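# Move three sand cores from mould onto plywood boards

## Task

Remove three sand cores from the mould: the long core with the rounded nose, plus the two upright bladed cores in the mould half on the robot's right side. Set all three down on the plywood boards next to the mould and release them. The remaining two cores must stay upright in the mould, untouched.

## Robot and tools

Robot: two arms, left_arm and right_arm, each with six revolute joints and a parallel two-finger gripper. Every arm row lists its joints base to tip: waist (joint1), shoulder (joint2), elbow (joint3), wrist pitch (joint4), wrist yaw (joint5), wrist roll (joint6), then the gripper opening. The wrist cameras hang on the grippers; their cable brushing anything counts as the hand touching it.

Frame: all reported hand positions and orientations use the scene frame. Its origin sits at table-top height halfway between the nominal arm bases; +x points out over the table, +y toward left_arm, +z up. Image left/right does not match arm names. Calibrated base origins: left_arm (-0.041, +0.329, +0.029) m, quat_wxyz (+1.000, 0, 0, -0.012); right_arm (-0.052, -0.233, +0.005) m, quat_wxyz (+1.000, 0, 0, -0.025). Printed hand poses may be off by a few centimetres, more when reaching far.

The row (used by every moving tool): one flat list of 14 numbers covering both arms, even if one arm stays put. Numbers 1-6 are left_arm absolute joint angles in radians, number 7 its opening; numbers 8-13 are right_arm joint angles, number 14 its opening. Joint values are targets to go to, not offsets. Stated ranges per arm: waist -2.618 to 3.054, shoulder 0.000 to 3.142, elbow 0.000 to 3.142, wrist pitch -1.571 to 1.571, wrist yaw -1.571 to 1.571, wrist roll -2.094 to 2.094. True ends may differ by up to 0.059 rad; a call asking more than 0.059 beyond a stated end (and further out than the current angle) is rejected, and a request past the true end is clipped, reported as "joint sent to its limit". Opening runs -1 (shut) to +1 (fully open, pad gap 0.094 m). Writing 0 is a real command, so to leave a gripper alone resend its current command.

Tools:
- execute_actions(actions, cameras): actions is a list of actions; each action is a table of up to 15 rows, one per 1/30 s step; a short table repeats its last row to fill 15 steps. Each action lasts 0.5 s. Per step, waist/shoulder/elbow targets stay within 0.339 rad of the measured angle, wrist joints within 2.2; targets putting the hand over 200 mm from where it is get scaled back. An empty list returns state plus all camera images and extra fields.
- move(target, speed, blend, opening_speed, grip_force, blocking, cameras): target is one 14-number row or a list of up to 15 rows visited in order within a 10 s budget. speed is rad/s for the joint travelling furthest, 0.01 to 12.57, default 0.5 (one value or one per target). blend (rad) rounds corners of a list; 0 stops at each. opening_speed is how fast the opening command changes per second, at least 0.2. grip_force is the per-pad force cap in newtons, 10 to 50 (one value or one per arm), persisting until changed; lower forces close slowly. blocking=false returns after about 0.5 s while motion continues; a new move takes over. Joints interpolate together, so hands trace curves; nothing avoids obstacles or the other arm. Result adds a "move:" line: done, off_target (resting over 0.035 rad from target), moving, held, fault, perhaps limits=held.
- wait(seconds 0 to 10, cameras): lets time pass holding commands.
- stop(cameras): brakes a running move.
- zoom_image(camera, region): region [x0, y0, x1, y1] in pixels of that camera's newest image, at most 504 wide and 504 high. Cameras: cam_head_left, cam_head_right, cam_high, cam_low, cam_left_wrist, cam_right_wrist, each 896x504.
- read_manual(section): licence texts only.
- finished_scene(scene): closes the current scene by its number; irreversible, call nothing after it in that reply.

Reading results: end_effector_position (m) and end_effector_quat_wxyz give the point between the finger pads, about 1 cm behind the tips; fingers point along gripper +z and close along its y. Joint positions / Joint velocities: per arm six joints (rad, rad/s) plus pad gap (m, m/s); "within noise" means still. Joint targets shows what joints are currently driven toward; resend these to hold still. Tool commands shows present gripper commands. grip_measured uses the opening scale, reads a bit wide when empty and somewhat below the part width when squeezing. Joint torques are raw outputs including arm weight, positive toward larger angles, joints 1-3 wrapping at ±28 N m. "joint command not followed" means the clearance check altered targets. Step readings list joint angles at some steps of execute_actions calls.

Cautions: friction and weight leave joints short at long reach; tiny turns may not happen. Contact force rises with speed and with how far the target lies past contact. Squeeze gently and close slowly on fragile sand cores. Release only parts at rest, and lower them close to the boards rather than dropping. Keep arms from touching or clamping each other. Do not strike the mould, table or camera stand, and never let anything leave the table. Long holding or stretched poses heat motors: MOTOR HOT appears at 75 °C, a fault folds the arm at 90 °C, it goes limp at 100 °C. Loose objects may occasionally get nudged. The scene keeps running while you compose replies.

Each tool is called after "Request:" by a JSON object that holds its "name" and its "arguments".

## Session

Request:
{"name": "move", "arguments": {"target": [-0.40,1.994,2.206,-1.347,0,0,1,0.29,1.994,2.206,-1.347,0,0,1], "speed": 0.9, "cameras": ["all"]}}

Scene clock: 2.83 s.
left_arm: end_effector_position=(+0.3774, +0.1405, +0.2639) grip_measured=+1.000 end_effector_quat_wxyz=(+0.209, +0.199, +0.956, -0.040) | right_arm: end_effector_position=(+0.3936, -0.1245, +0.2407) grip_measured=+1.000 end_effector_quat_wxyz=(+0.211, -0.112, +0.971, +0.021)
Joint positions: left_arm=[-0.405 1.986 2.178 -1.334 -0.015 -0.014 0.094] | right_arm=[0.294 1.986 2.18 -1.337 0.012 0.013 0.094]
Joint torques (N m): left_arm=[0.32 -8.83 9.92 1.02 0.24 0.17] | right_arm=[0.05 -10.25 7.75 0.97 -0.13 -0.15]
Motor temperatures (°C): left_arm=[23 37 35 28 22 22 25] | right_arm=[25 34 31 29 21 24 22]
Heat: left arm: 37 °C; right arm: 34 °C.
Joint targets: left_arm=[-0.400 1.994 2.206 -1.347 0.000 0.000] | right_arm=[0.290 1.994 2.206 -1.347 0.000 0.000]
move: done

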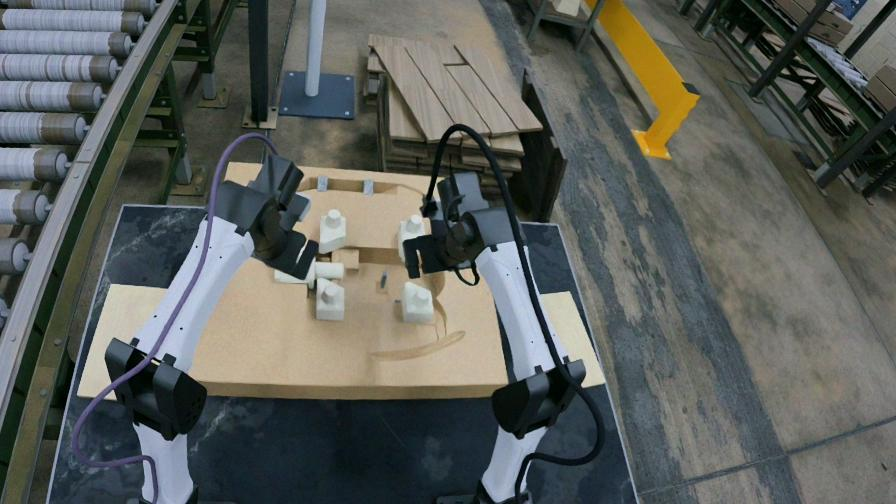

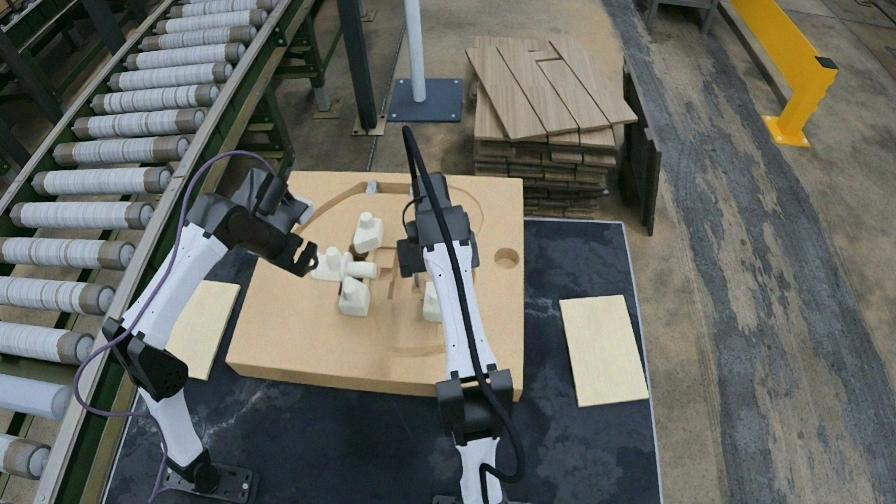

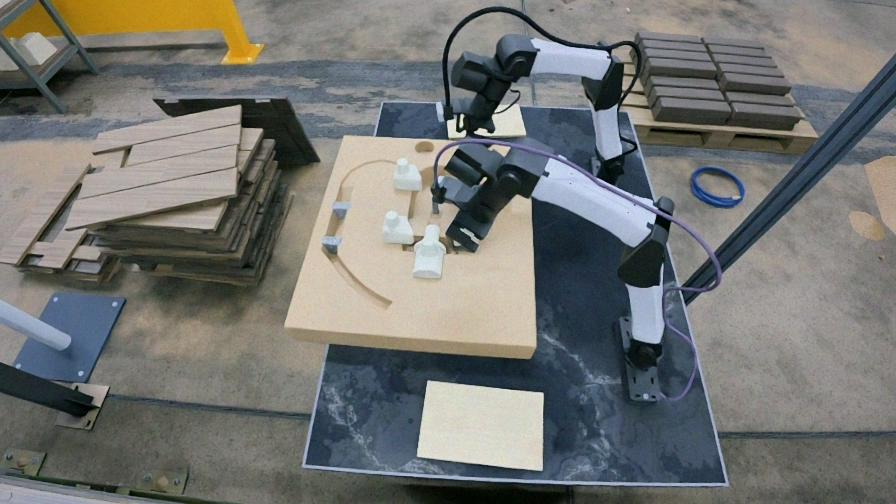

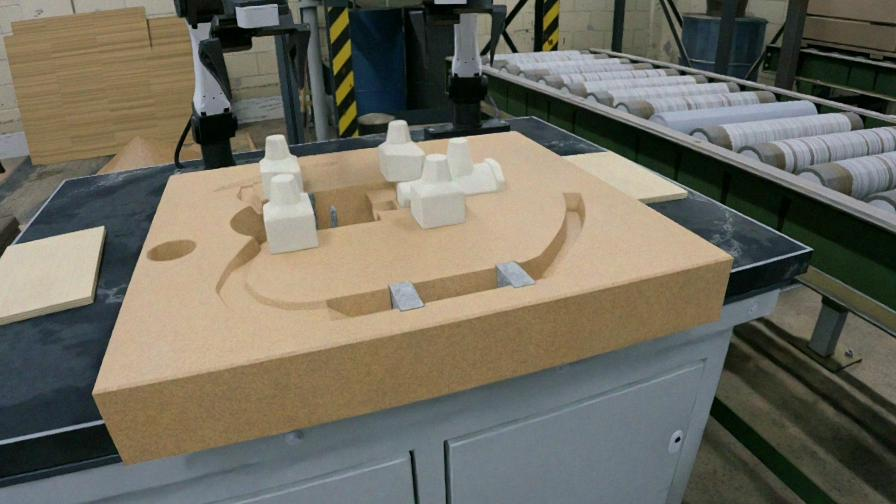

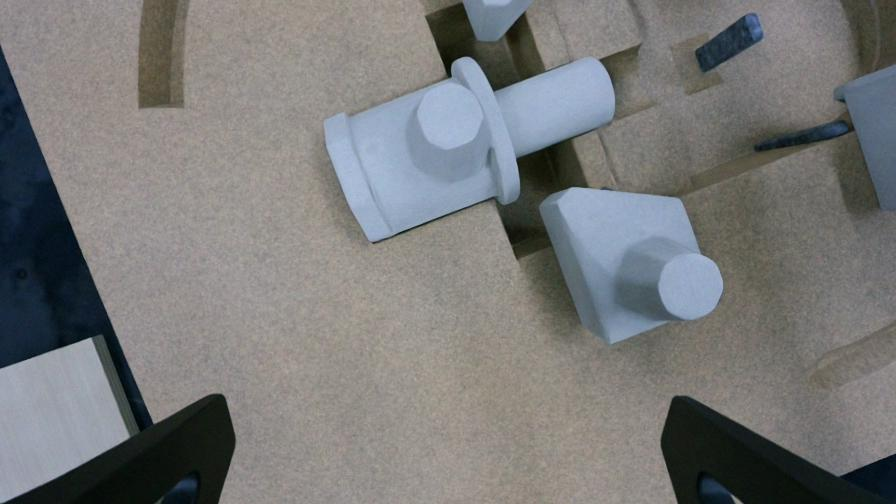

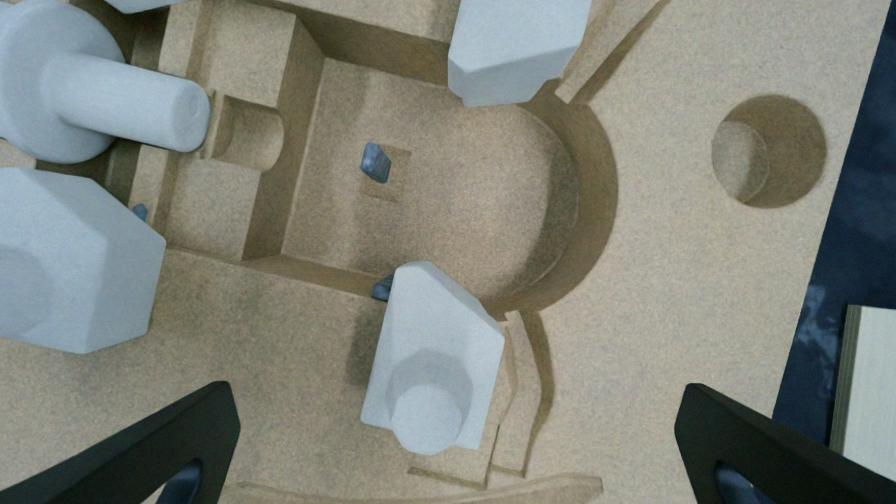

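Request:
{"name": "zoom_image", "arguments": {"camera": "cam_right_wrist", "region": [150, 200, 600, 500]}}

Request:
{"name": "zoom_image", "arguments": {"camera": "cam_left_wrist", "region": [300, 0, 750, 360]}}

Scaled by 1.120 from the camera's 896x504 image, which has a finer 1280x720 frame.

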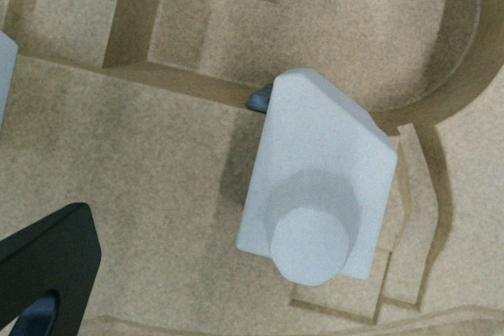

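Scaled by 1.120 from the camera's 896x504 image, which has a finer 1280x720 frame.

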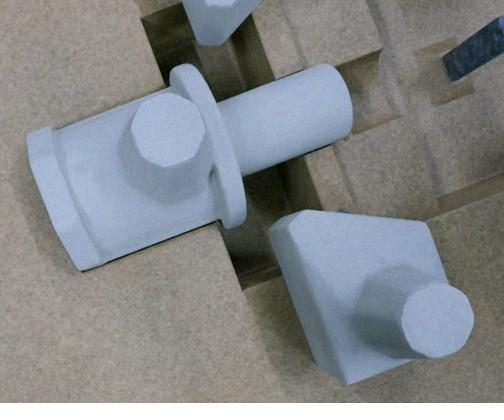

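Request:
{"name": "move", "arguments": {"target": [-0.48,2.185,2.15,-0.935,-0.266,-0.386,0.32,0.297,2.015,2.035,-1.325,0.085,0.31,0.75], "speed": 0.8, "cameras": ["cam_left_wrist","cam_right_wrist"]}}

Scene clock: 65.83 s.
left_arm: end_effector_position=(+0.4665, +0.0983, +0.2184) grip_measured=+0.322 end_effector_quat_wxyz=(+0.322, +0.024, +0.946, -0.021) | right_arm: end_effector_position=(+0.3781, -0.1395, +0.1885) grip_measured=+0.752 end_effector_quat_wxyz=(+0.139, +0.030, +0.990, +0.001)
Joint positions: left_arm=[-0.479 2.175 2.164 -0.945 -0.247 -0.373 0.062] | right_arm=[0.294 2.004 2.041 -1.337 0.074 0.296 0.082]
Joint torques (N m): left_arm=[-0.14 -10.66 6.79 1.61 -0.28 -0.13] | right_arm=[0.66 -10.4 5.56 0.94 0.13 0.05]
Motor temperatures (°C): left_arm=[23 50 44 29 22 22 25] | right_arm=[25 40 36 29 21 24 21]
Heat: left arm: 50 °C; right arm: 40 °C.
Joint targets: left_arm=[-0.480 2.185 2.150 -0.935 -0.266 -0.386] | right_arm=[0.297 2.015 2.035 -1.325 0.085 0.310]
move: done
Images, in order (width x height): cam_left_wrist 896x504, cam_right_wrist 896x504.

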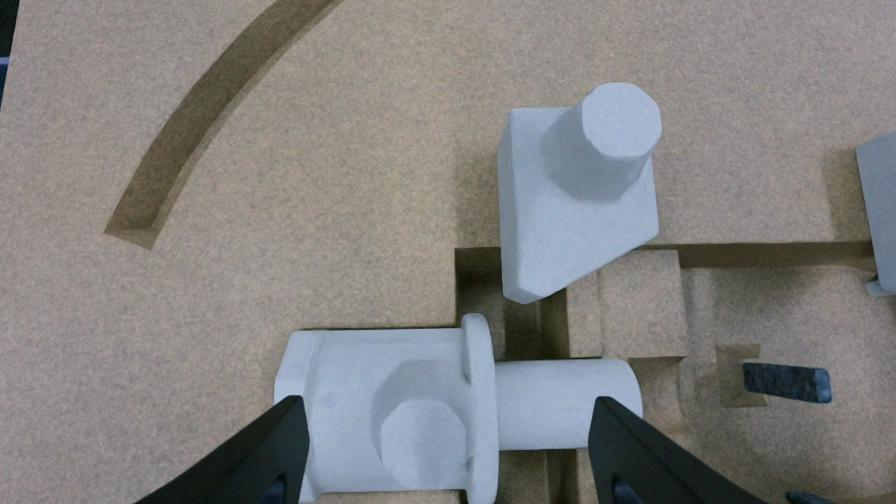

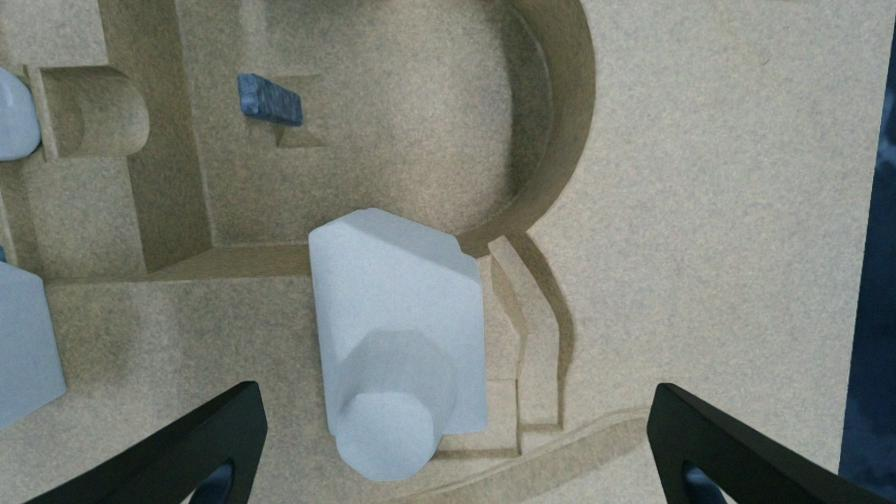

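Request:
{"name": "move", "arguments": {"target": [-0.486,2.163,1.848,-0.70,-0.285,-0.414,0.32,0.302,2.25,2.115,-1.36,0.035,0.286,0.75], "speed": 0.3, "cameras": ["cam_left_wrist","cam_right_wrist"]}}

Scene clock: 103.60 s.
left_arm: end_effector_position=(+0.4645, +0.1035, +0.1416) grip_measured=+0.321 end_effector_quat_wxyz=(+0.309, +0.012, +0.951, +0.000) | right_arm: end_effector_position=(+0.3896, -0.1305, +0.1045) grip_measured=+0.752 end_effector_quat_wxyz=(+0.044, +0.026, +0.999, -0.011)
Joint positions: left_arm=[-0.483 2.173 1.873 -0.702 -0.283 -0.399 0.062] | right_arm=[0.296 2.233 2.091 -1.35 0.046 0.296 0.082]
Joint torques (N m): left_arm=[-0.35 -12.34 5.87 1.41 -0.1 -0.14] | right_arm=[0.98 -11.82 7.61 0.37 -0.05 -0.17]
Heat: left arm: 53 °C; right arm: 42 °C.
Joint targets: left_arm=[-0.486 2.163 1.848 -0.700 -0.285 -0.414] | right_arm=[0.302 2.250 2.115 -1.360 0.035 0.286]
move: done
Images, in order (width x height): cam_left_wrist 896x504, cam_right_wrist 896x504.

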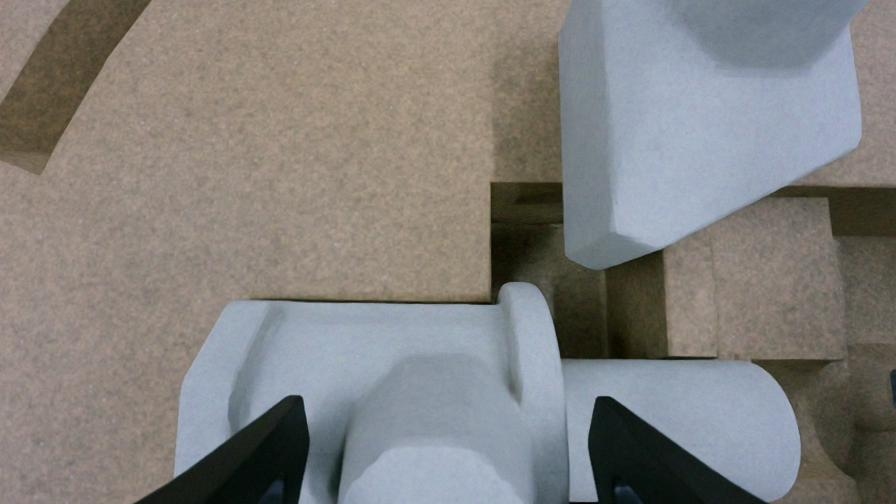

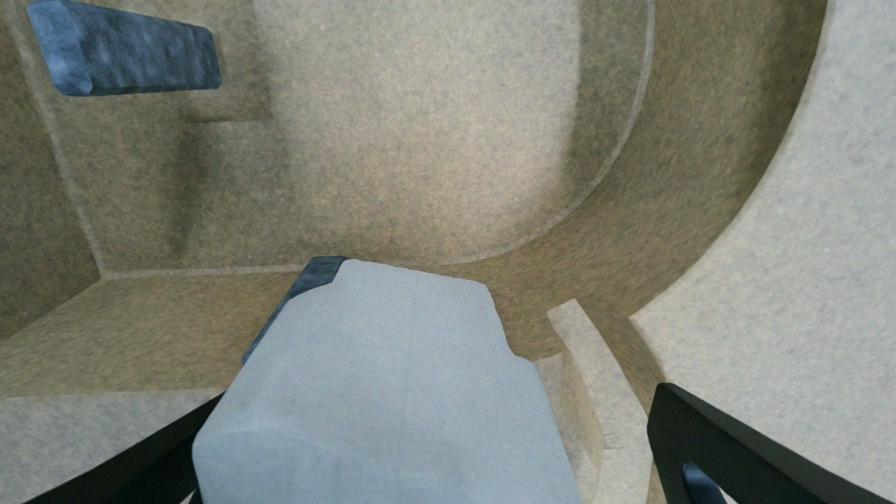

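Request:
{"name": "move", "arguments": {"target": [[-0.486,2.163,1.848,-0.70,-0.285,-0.414,0.32,0.318,2.25,2.145,-1.385,0.02,0.262,0.75],[-0.486,2.163,1.848,-0.70,-0.285,-0.414,-0.6,0.318,2.25,2.145,-1.385,0.02,0.262,-0.1]], "speed": 0.3, "opening_speed": 0.8, "grip_force": [45,40]}}

Scene clock: 113.00 s.
left_arm: end_effector_position=(+0.4651, +0.1026, +0.1423) grip_measured=-0.016 end_effector_quat_wxyz=(+0.311, +0.011, +0.950, -0.001) | right_arm: end_effector_position=(+0.3867, -0.1203, +0.1114) grip_measured=+0.161 end_effector_quat_wxyz=(+0.043, +0.005, +0.999, -0.004)
Joint positions: left_arm=[-0.484 2.173 1.873 -0.697 -0.284 -0.4 0.046] | right_arm=[0.314 2.233 2.119 -1.376 0.031 0.273 0.055]
Joint torques (N m): left_arm=[-0.24 -12.37 5.91 1.38 -0.11 -0.14] | right_arm=[0.72 -11.7 7.75 0.36 -0.08 -0.21]
Motor temperatures (°C): left_arm=[23 56 39 32 22 22 25] | right_arm=[25 42 35 29 21 24 21]
Heat: left arm: 56 °C; right arm: 42 °C.
Joint targets: left_arm=[-0.486 2.163 1.848 -0.700 -0.285 -0.414] | right_arm=[0.318 2.250 2.145 -1.385 0.020 0.262]
grip_force (N): 45, 40
move: done

Request:
{"name": "move", "arguments": {"target": [[-0.486,2.165,2.06,-0.865,-0.285,-0.414,-0.6,0.318,2.275,2.36,-1.545,0.02,0.262,-0.1],[-0.48,2.20,2.275,-1.03,-0.285,-0.41,-0.6,0.3,2.02,2.12,-1.35,0.02,0.25,-0.1],[-0.3,2.05,2.23,-1.06,-0.2,-0.3,-0.6,0.1,1.98,2.1,-1.32,0,0.1,-0.1],[0.1,1.82,1.85,-0.83,-0.1,-0.1,-0.6,-0.57,1.98,2.1,-1.3,0,0,-0.1],[0.397,1.565,1.23,-0.52,0,0,-0.6,-0.57,1.99,0.615,1.42,0,0,-0.1]], "speed": [0.3,0.4,0.6,0.7,1.0], "blend": [0.03,0.06,0.1,0.15,0], "cameras": ["cam_low","cam_right_wrist","cam_left_wrist","cam_head_right","cam_high"]}}

Scene clock: 153.27 s.
left_arm: end_effector_position=(+0.3420, +0.4796, +0.1503) grip_measured=-0.020 end_effector_quat_wxyz=(+0.262, -0.186, +0.945, +0.052) | right_arm: end_effector_position=(+0.3367, -0.5147, +0.0951) grip_measured=+0.160 end_effector_quat_wxyz=(+0.635, +0.235, +0.707, -0.205)
Joint positions: left_arm=[0.395 1.629 1.218 -0.619 -0.011 -0.015 0.046] | right_arm=[-0.574 2.028 0.609 1.308 0.01 0.009 0.055]
Joint torques (N m): left_arm=[0.24 -12.56 9.07 2.36 0.17 0.16] | right_arm=[0.73 -13.18 4.53 2.98 -0.15 -0.17]
Motor temperatures (°C): left_arm=[23 65 39 33 22 22 26] | right_arm=[25 46 36 30 21 24 23]
Heat: left arm: 65 °C; right arm: 46 °C.
Joint targets: left_arm=[0.397 1.565 1.230 -0.520 0.000 0.000] | right_arm=[-0.570 1.990 0.615 1.420 0.000 0.000]
grip_force (N): 45, 40
move: off_target (left_arm, right_arm); left_arm: the wrist pitch is farthest, 0.099 rad from its target; right_arm: the wrist pitch is farthest, 0.112 rad from its target
Images, in order (width x height): cam_head_right 896x504, cam_high 896x504, cam_low 896x504, cam_left_wrist 896x504, cam_right_wrist 896x504.

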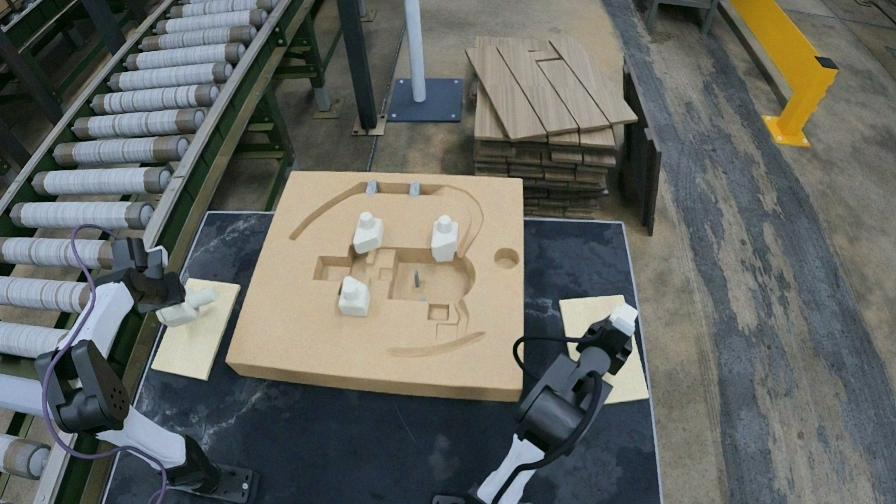

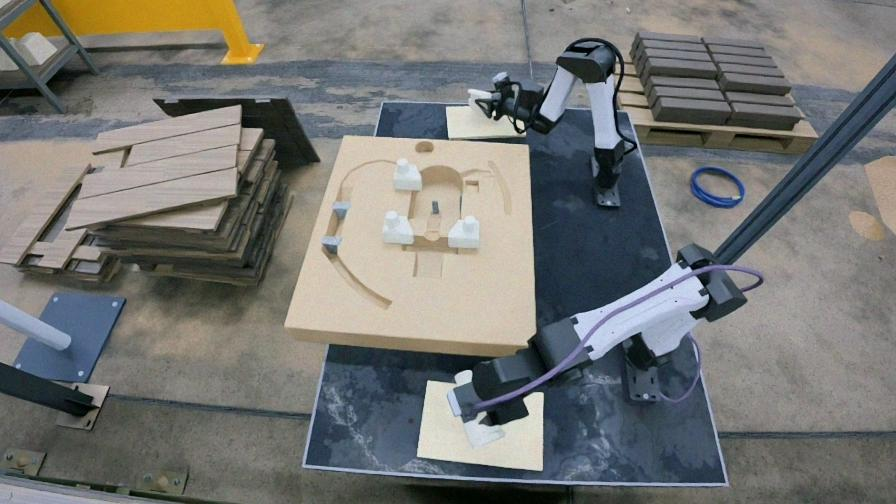

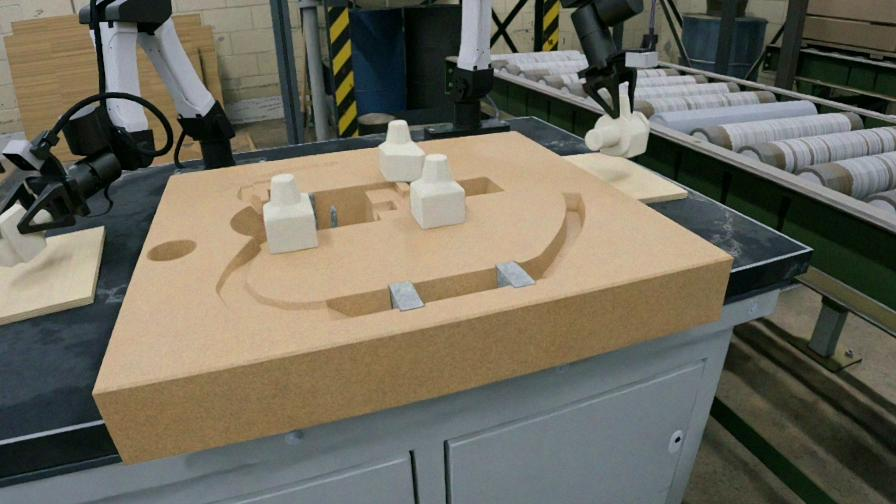

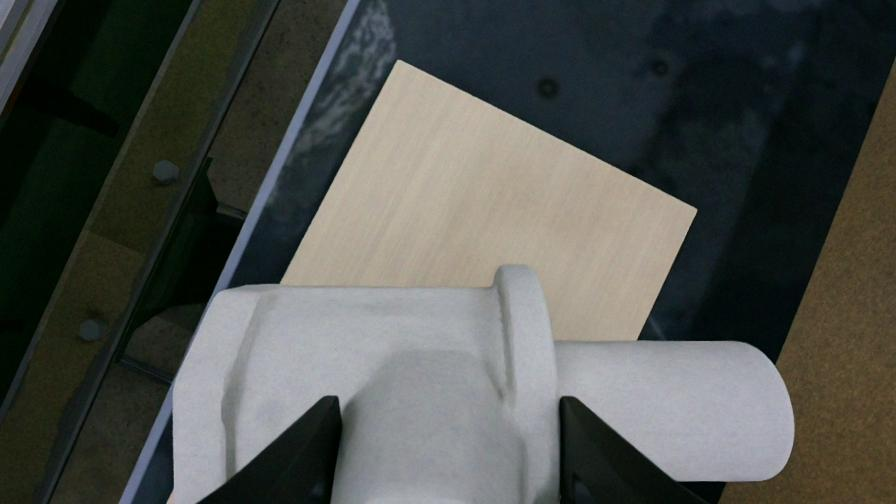

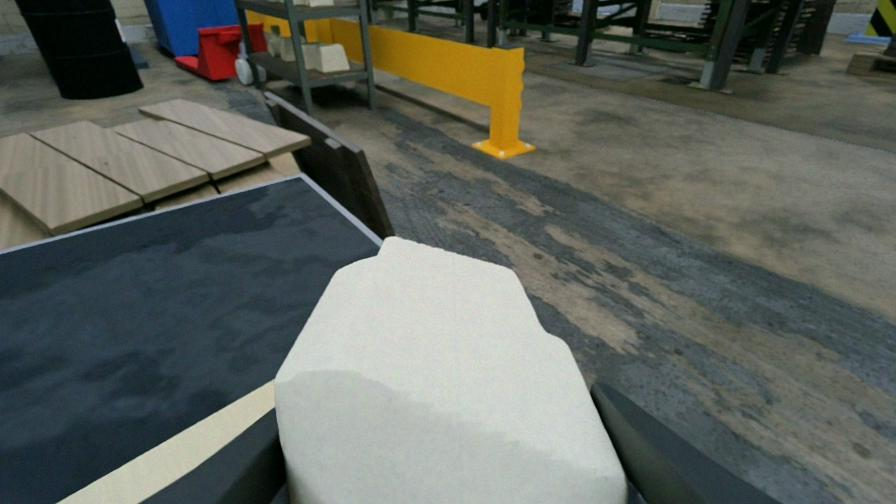

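Request:
{"name": "move", "arguments": {"target": [[0.397,1.58,1.01,-0.245,0,0,-0.6,-0.545,2.12,0.62,1.51,0,0,-0.1],[0.397,1.598,0.972,-0.195,0,0,-0.6,-0.545,2.165,0.626,1.555,0,0,-0.1]], "speed": [0.4,0.12], "blend": [0.02,0], "cameras": ["cam_low","cam_high","cam_right_wrist"]}}

Request:
{"name": "zoom_image", "arguments": {"camera": "cam_low", "region": [540, 60, 700, 220]}}

Request:
{"name": "zoom_image", "arguments": {"camera": "cam_high", "region": [420, 50, 560, 150]}}

Scene clock: 162.10 s.
left_arm: end_effector_position=(+0.3421, +0.4799, +0.1078) grip_measured=-0.020 end_effector_quat_wxyz=(+0.306, -0.181, +0.933, +0.062) | right_arm: end_effector_position=(+0.3441, -0.5067, +0.0666) grip_measured=+0.160 end_effector_quat_wxyz=(+0.622, +0.226, +0.723, -0.198)
Joint positions: left_arm=[0.395 1.619 0.978 -0.296 -0.012 -0.009 0.046] | right_arm=[-0.551 2.124 0.623 1.354 0.01 -0.004 0.055]
Joint torques (N m): left_arm=[0.17 -8.53 7.25 2.54 0.2 0.09] | right_arm=[0.88 -5.64 3.88 3.75 -0.11 -0.08]
Motor temperatures (°C): left_arm=[23 63 40 35 22 22 26] | right_arm=[25 47 36 36 21 24 23]
Heat: left arm: 63 °C; right arm: 47 °C.
Joint targets: left_arm=[0.397 1.598 0.972 -0.195 0.000 0.000] | right_arm=[-0.545 2.165 0.626 1.555 0.000 0.000]
grip_force (N): 45, 40
move: off_target (left_arm, right_arm); left_arm: the wrist pitch is farthest, 0.101 rad from its target; right_arm: the wrist pitch is farthest, 0.201 rad from its target
Images, in order (width x height): cam_high 896x504, cam_low 896x504, cam_right_wrist 896x504.

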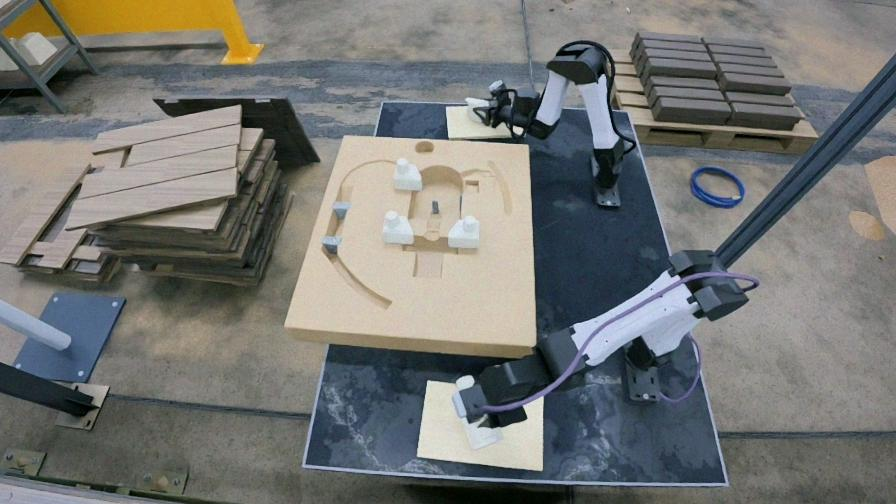

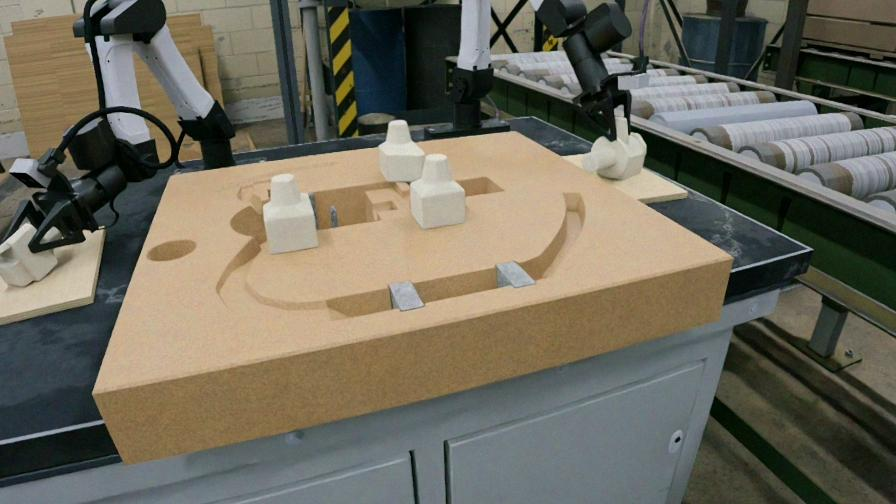

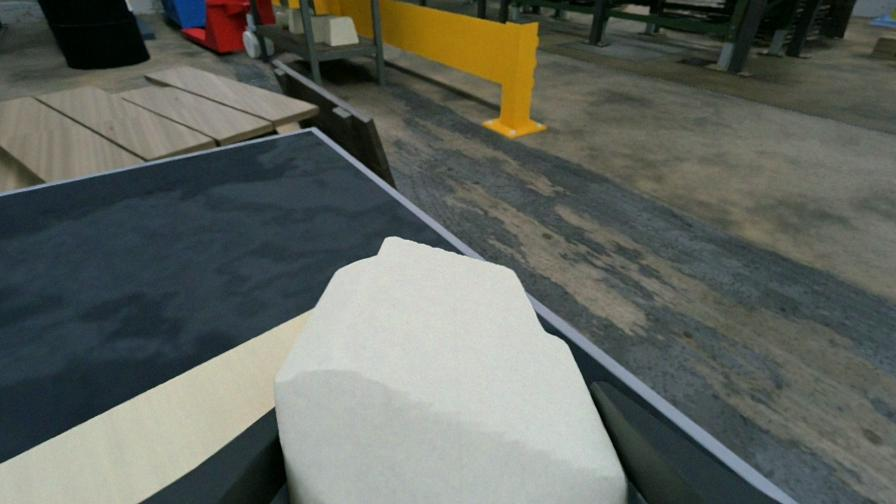

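Scaled by 3.150 from the camera's 896x504 image, which has a finer 1280x720 frame.

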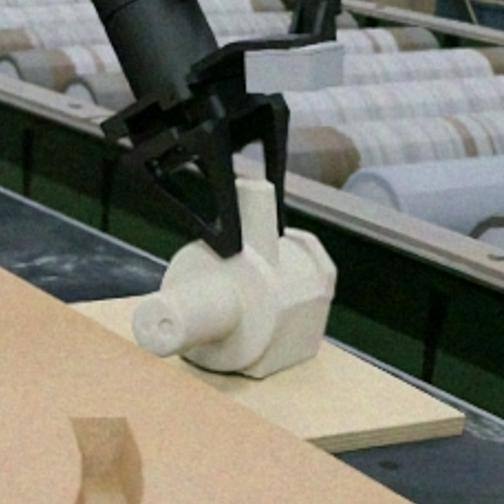

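Scaled by 3.600 from the camera's 896x504 image, which has a finer 1280x720 frame.

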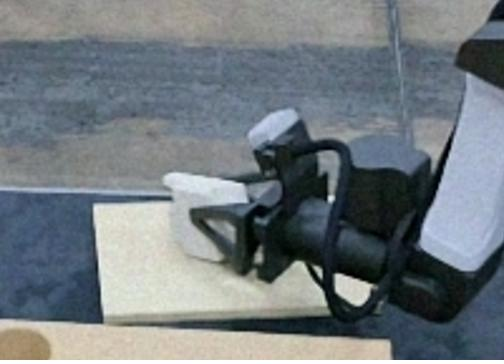

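Request:
{"name": "move", "arguments": {"target": [[0.397,1.598,0.972,-0.195,0,0,0.3,-0.545,2.155,0.626,1.545,0,0,0.185],[0.397,1.50,1.25,-0.50,0,0,0.3,-0.545,2.155,0.626,1.545,0,0,0.205]], "speed": [0.1,0.4], "opening_speed": 0.5, "cameras": ["cam_low","cam_high","cam_right_wrist"]}}

Request:
{"name": "zoom_image", "arguments": {"camera": "cam_high", "region": [420, 50, 560, 150]}}

Scene clock: 171.10 s.
left_arm: end_effector_position=(+0.3624, +0.4870, +0.2194) grip_measured=+0.298 end_effector_quat_wxyz=(+0.379, -0.176, +0.906, +0.074) | right_arm: end_effector_position=(+0.3434, -0.5060, +0.0583) grip_measured=+0.203 end_effector_quat_wxyz=(+0.616, +0.227, +0.729, -0.196)
Joint positions: left_arm=[0.394 1.513 1.225 -0.489 -0.009 -0.009 0.061] | right_arm=[-0.551 2.141 0.623 1.351 0.01 -0.004 0.057]
Joint torques (N m): left_arm=[0.17 -7.64 10.84 1.63 0.15 0.11] | right_arm=[0.91 -8.32 3.73 3.69 -0.13 -0.05]
Motor temperatures (°C): left_arm=[23 60 41 36 22 22 26] | right_arm=[25 46 35 43 21 24 23]
Heat: left arm: 60 °C; right arm: 46 °C.
Joint targets: left_arm=[0.397 1.500 1.250 -0.500 0.000 0.000] | right_arm=[-0.545 2.155 0.626 1.545 0.000 0.000]
grip_force (N): 45, 40
move: off_target (right_arm); target 2's new numbers were sent with right_arm's wrist pitch 0.193 rad from that target; right_arm: the wrist pitch is farthest, 0.194 rad from its target
Images, in order (width x height): cam_high 896x504, cam_low 896x504, cam_right_wrist 896x504.

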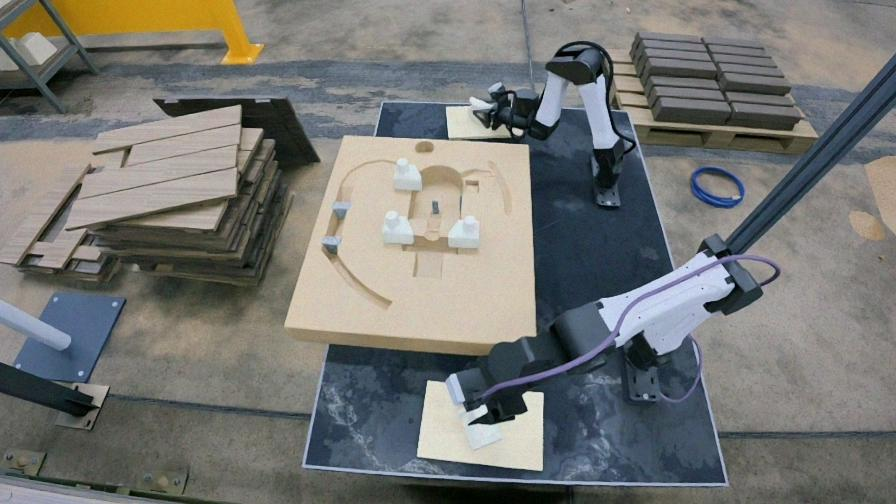

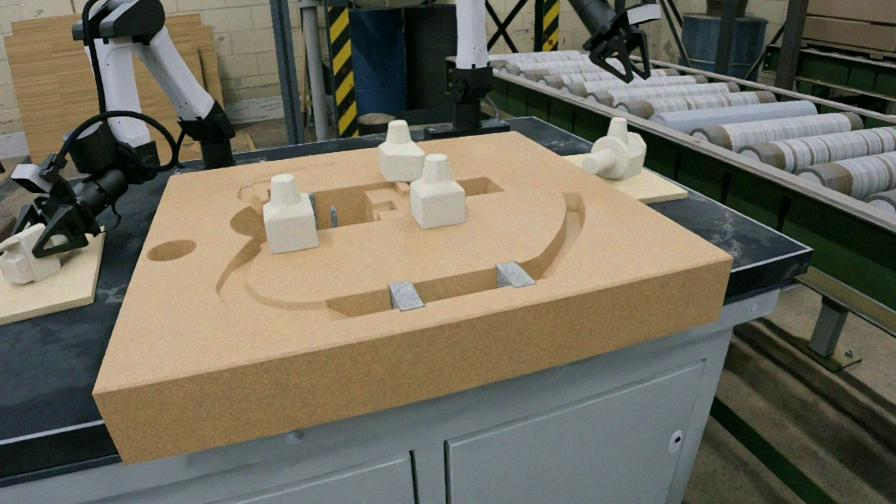

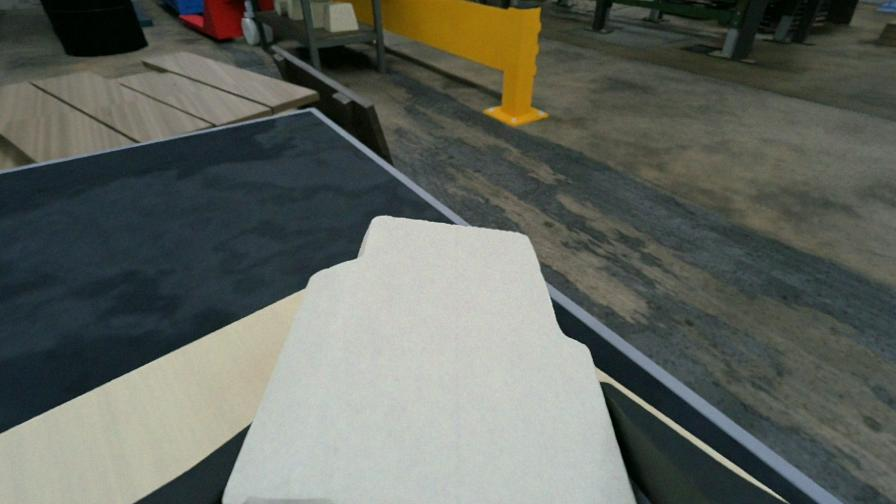

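Scaled by 3.600 from the camera's 896x504 image, which has a finer 1280x720 frame.

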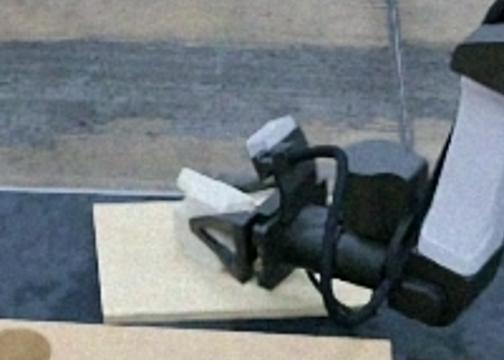

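Request:
{"name": "move", "arguments": {"target": [[0.397,1.45,1.3,-0.6,0,0,0.3,-0.545,2.13,0.626,1.5,0,0,0.5],[0.38,1.2,1.2,-0.6,0,0,0.3,-0.545,1.82,0.60,1.30,0,0,0.5],[0.3,0.9,1.1,-0.6,0,0,0.3,-0.545,1.45,0.8,0.3,0,0,0.5],[0.3,0.6,0.8,-0.6,0,0,0.3,-0.1,1.5,0.95,0.1,0.1,0.05,0.7],[0.3,0.6,0.8,-0.6,0,0,0.3,0.352,1.812,1.18,0.13,0.305,0.165,0.8]], "opening_speed": 0.5, "speed": [0.1,0.35,0.8,0.8,0.8], "blend": [0,0.08,0.15,0.15,0], "cameras": ["cam_low","cam_high","cam_right_wrist","cam_head_right"]}}

Scene clock: 231.63 s.
left_arm: end_effector_position=(+0.2077, +0.4022, +0.3098) grip_measured=+0.298 end_effector_quat_wxyz=(+0.553, -0.122, +0.820, +0.080) | right_arm: end_effector_position=(+0.4575, -0.1253, +0.1515) grip_measured=+0.798 end_effector_quat_wxyz=(+0.504, +0.005, +0.864, -0.015)
Joint positions: left_arm=[0.305 0.604 0.818 -0.598 -0.009 -0.009 0.061] | right_arm=[0.357 1.801 1.152 0.11 0.297 0.15 0.084]
Joint torques (N m): left_arm=[-0.59 0.13 6.53 2.08 0.17 0.08] | right_arm=[0.01 -9.26 8.55 1.98 0.17 0.11]
Motor temperatures (°C): left_arm=[23 50 46 35 22 22 25] | right_arm=[25 44 34 62 21 24 22]
Heat: left arm: 50 °C; right arm: 62 °C.
Joint targets: left_arm=[0.300 0.600 0.800 -0.600 0.000 0.000] | right_arm=[0.352 1.812 1.180 0.130 0.305 0.165]
grip_force (N): 45, 40
move: done; blend cut to 0 rad at target 4
Images, in order (width x height): cam_head_right 896x504, cam_high 896x504, cam_low 896x504, cam_right_wrist 896x504.

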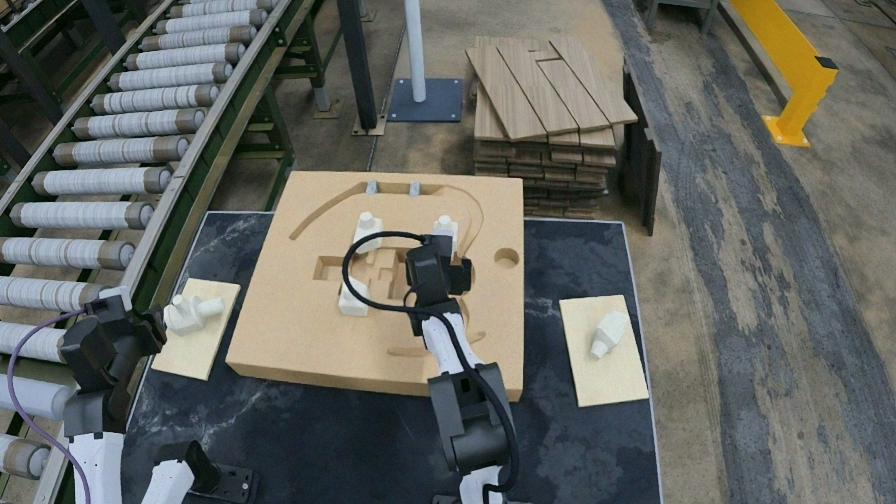

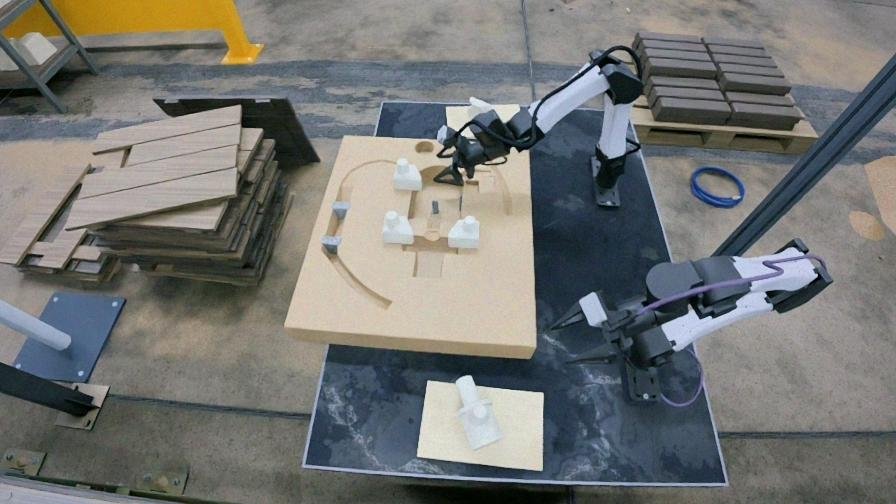

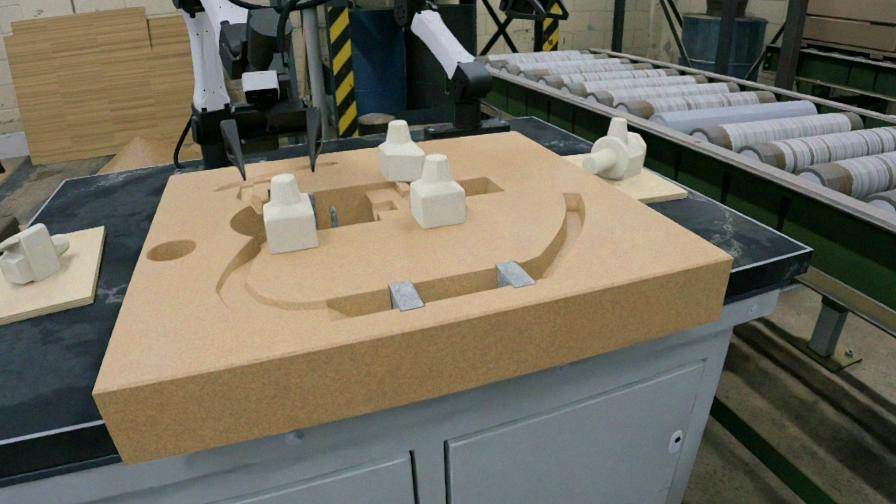

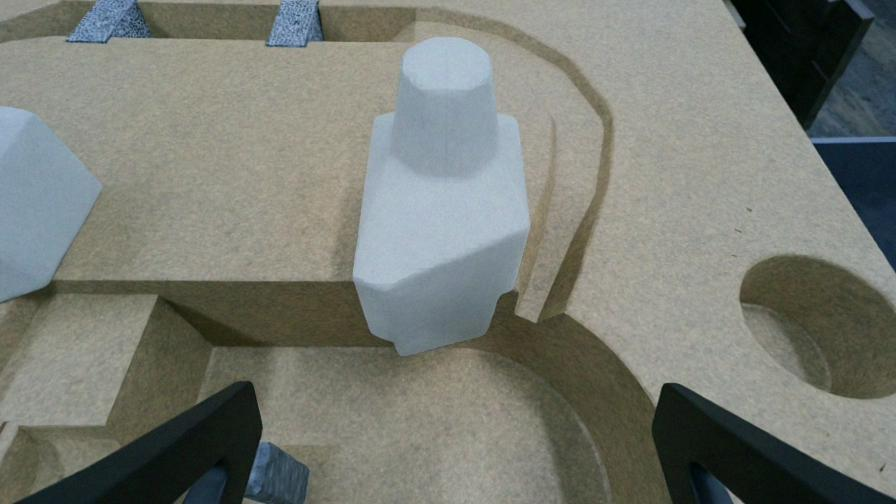

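Request:
{"name": "move", "arguments": {"target": [0.3,0.6,0.8,-0.6,0,0,0.3,0.293,2.16,1.46,0.23,0.26,0.15,0.75], "speed": 0.3, "cameras": ["cam_low","cam_right_wrist"]}}

Scene clock: 243.10 s.
left_arm: end_effector_position=(+0.2077, +0.4022, +0.3098) grip_measured=+0.298 end_effector_quat_wxyz=(+0.553, -0.122, +0.820, +0.080) | right_arm: end_effector_position=(+0.5404, -0.1321, +0.1074) grip_measured=+0.752 end_effector_quat_wxyz=(+0.516, +0.027, +0.856, -0.016)
Joint positions: left_arm=[0.305 0.604 0.818 -0.598 -0.009 -0.009 0.061] | right_arm=[0.298 2.145 1.429 0.209 0.275 0.15 0.082]
Joint torques (N m): left_arm=[-0.66 0.25 6.53 2.07 0.17 0.09] | right_arm=[-0.09 -11.96 8.85 2 -0.11 -0.04]
Motor temperatures (°C): left_arm=[23 47 44 36 22 22 25] | right_arm=[25 43 36 57 21 24 22]
Heat: left arm: 47 °C; right arm: 57 °C.
Joint targets: left_arm=[0.300 0.600 0.800 -0.600 0.000 0.000] | right_arm=[0.293 2.160 1.460 0.230 0.260 0.150]
grip_force (N): 45, 40
move: done
Images, in order (width x height): cam_low 896x504, cam_right_wrist 896x504.

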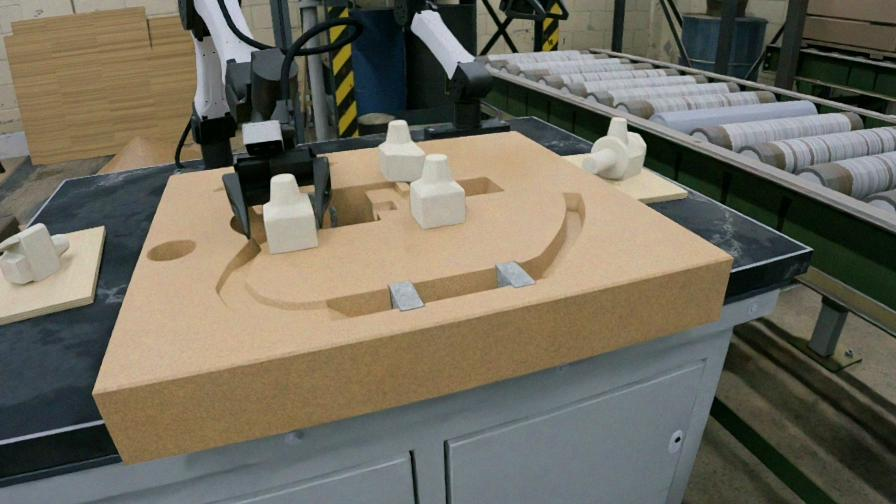

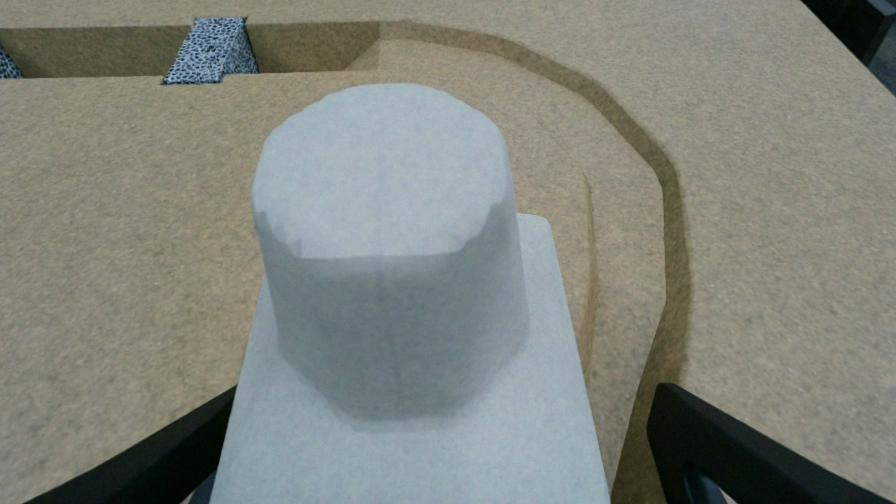

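Request:
{"name": "move", "arguments": {"target": [[0.3,0.6,0.8,-0.6,0,0,0.3,0.297,2.16,1.46,0.23,0.235,0.135,0.75],[0.3,0.6,0.8,-0.6,0,0,0.3,0.297,2.16,1.46,0.23,0.235,0.135,-0.1]], "speed": 0.3, "opening_speed": 0.8, "grip_force": [45,45]}}

Scene clock: 249.77 s.
left_arm: end_effector_position=(+0.2077, +0.4022, +0.3098) grip_measured=+0.298 end_effector_quat_wxyz=(+0.553, -0.122, +0.820, +0.080) | right_arm: end_effector_position=(+0.5405, -0.1270, +0.1071) grip_measured=+0.162 end_effector_quat_wxyz=(+0.515, +0.016, +0.857, -0.006)
Joint positions: left_arm=[0.305 0.604 0.818 -0.598 -0.009 -0.009 0.061] | right_arm=[0.298 2.145 1.429 0.21 0.246 0.141 0.055]
Joint torques (N m): left_arm=[-0.65 0.1 6.5 2.09 0.17 0.08] | right_arm=[0.18 -11.96 8.62 2 -0.06 -0.12]
Motor temperatures (°C): left_arm=[23 45 43 36 22 22 25] | right_arm=[25 44 37 55 21 24 22]
Heat: left arm: 45 °C; right arm: 55 °C.
Joint targets: left_arm=[0.300 0.600 0.800 -0.600 0.000 0.000] | right_arm=[0.297 2.160 1.460 0.230 0.235 0.135]
grip_force (N): 45, 45
move: done


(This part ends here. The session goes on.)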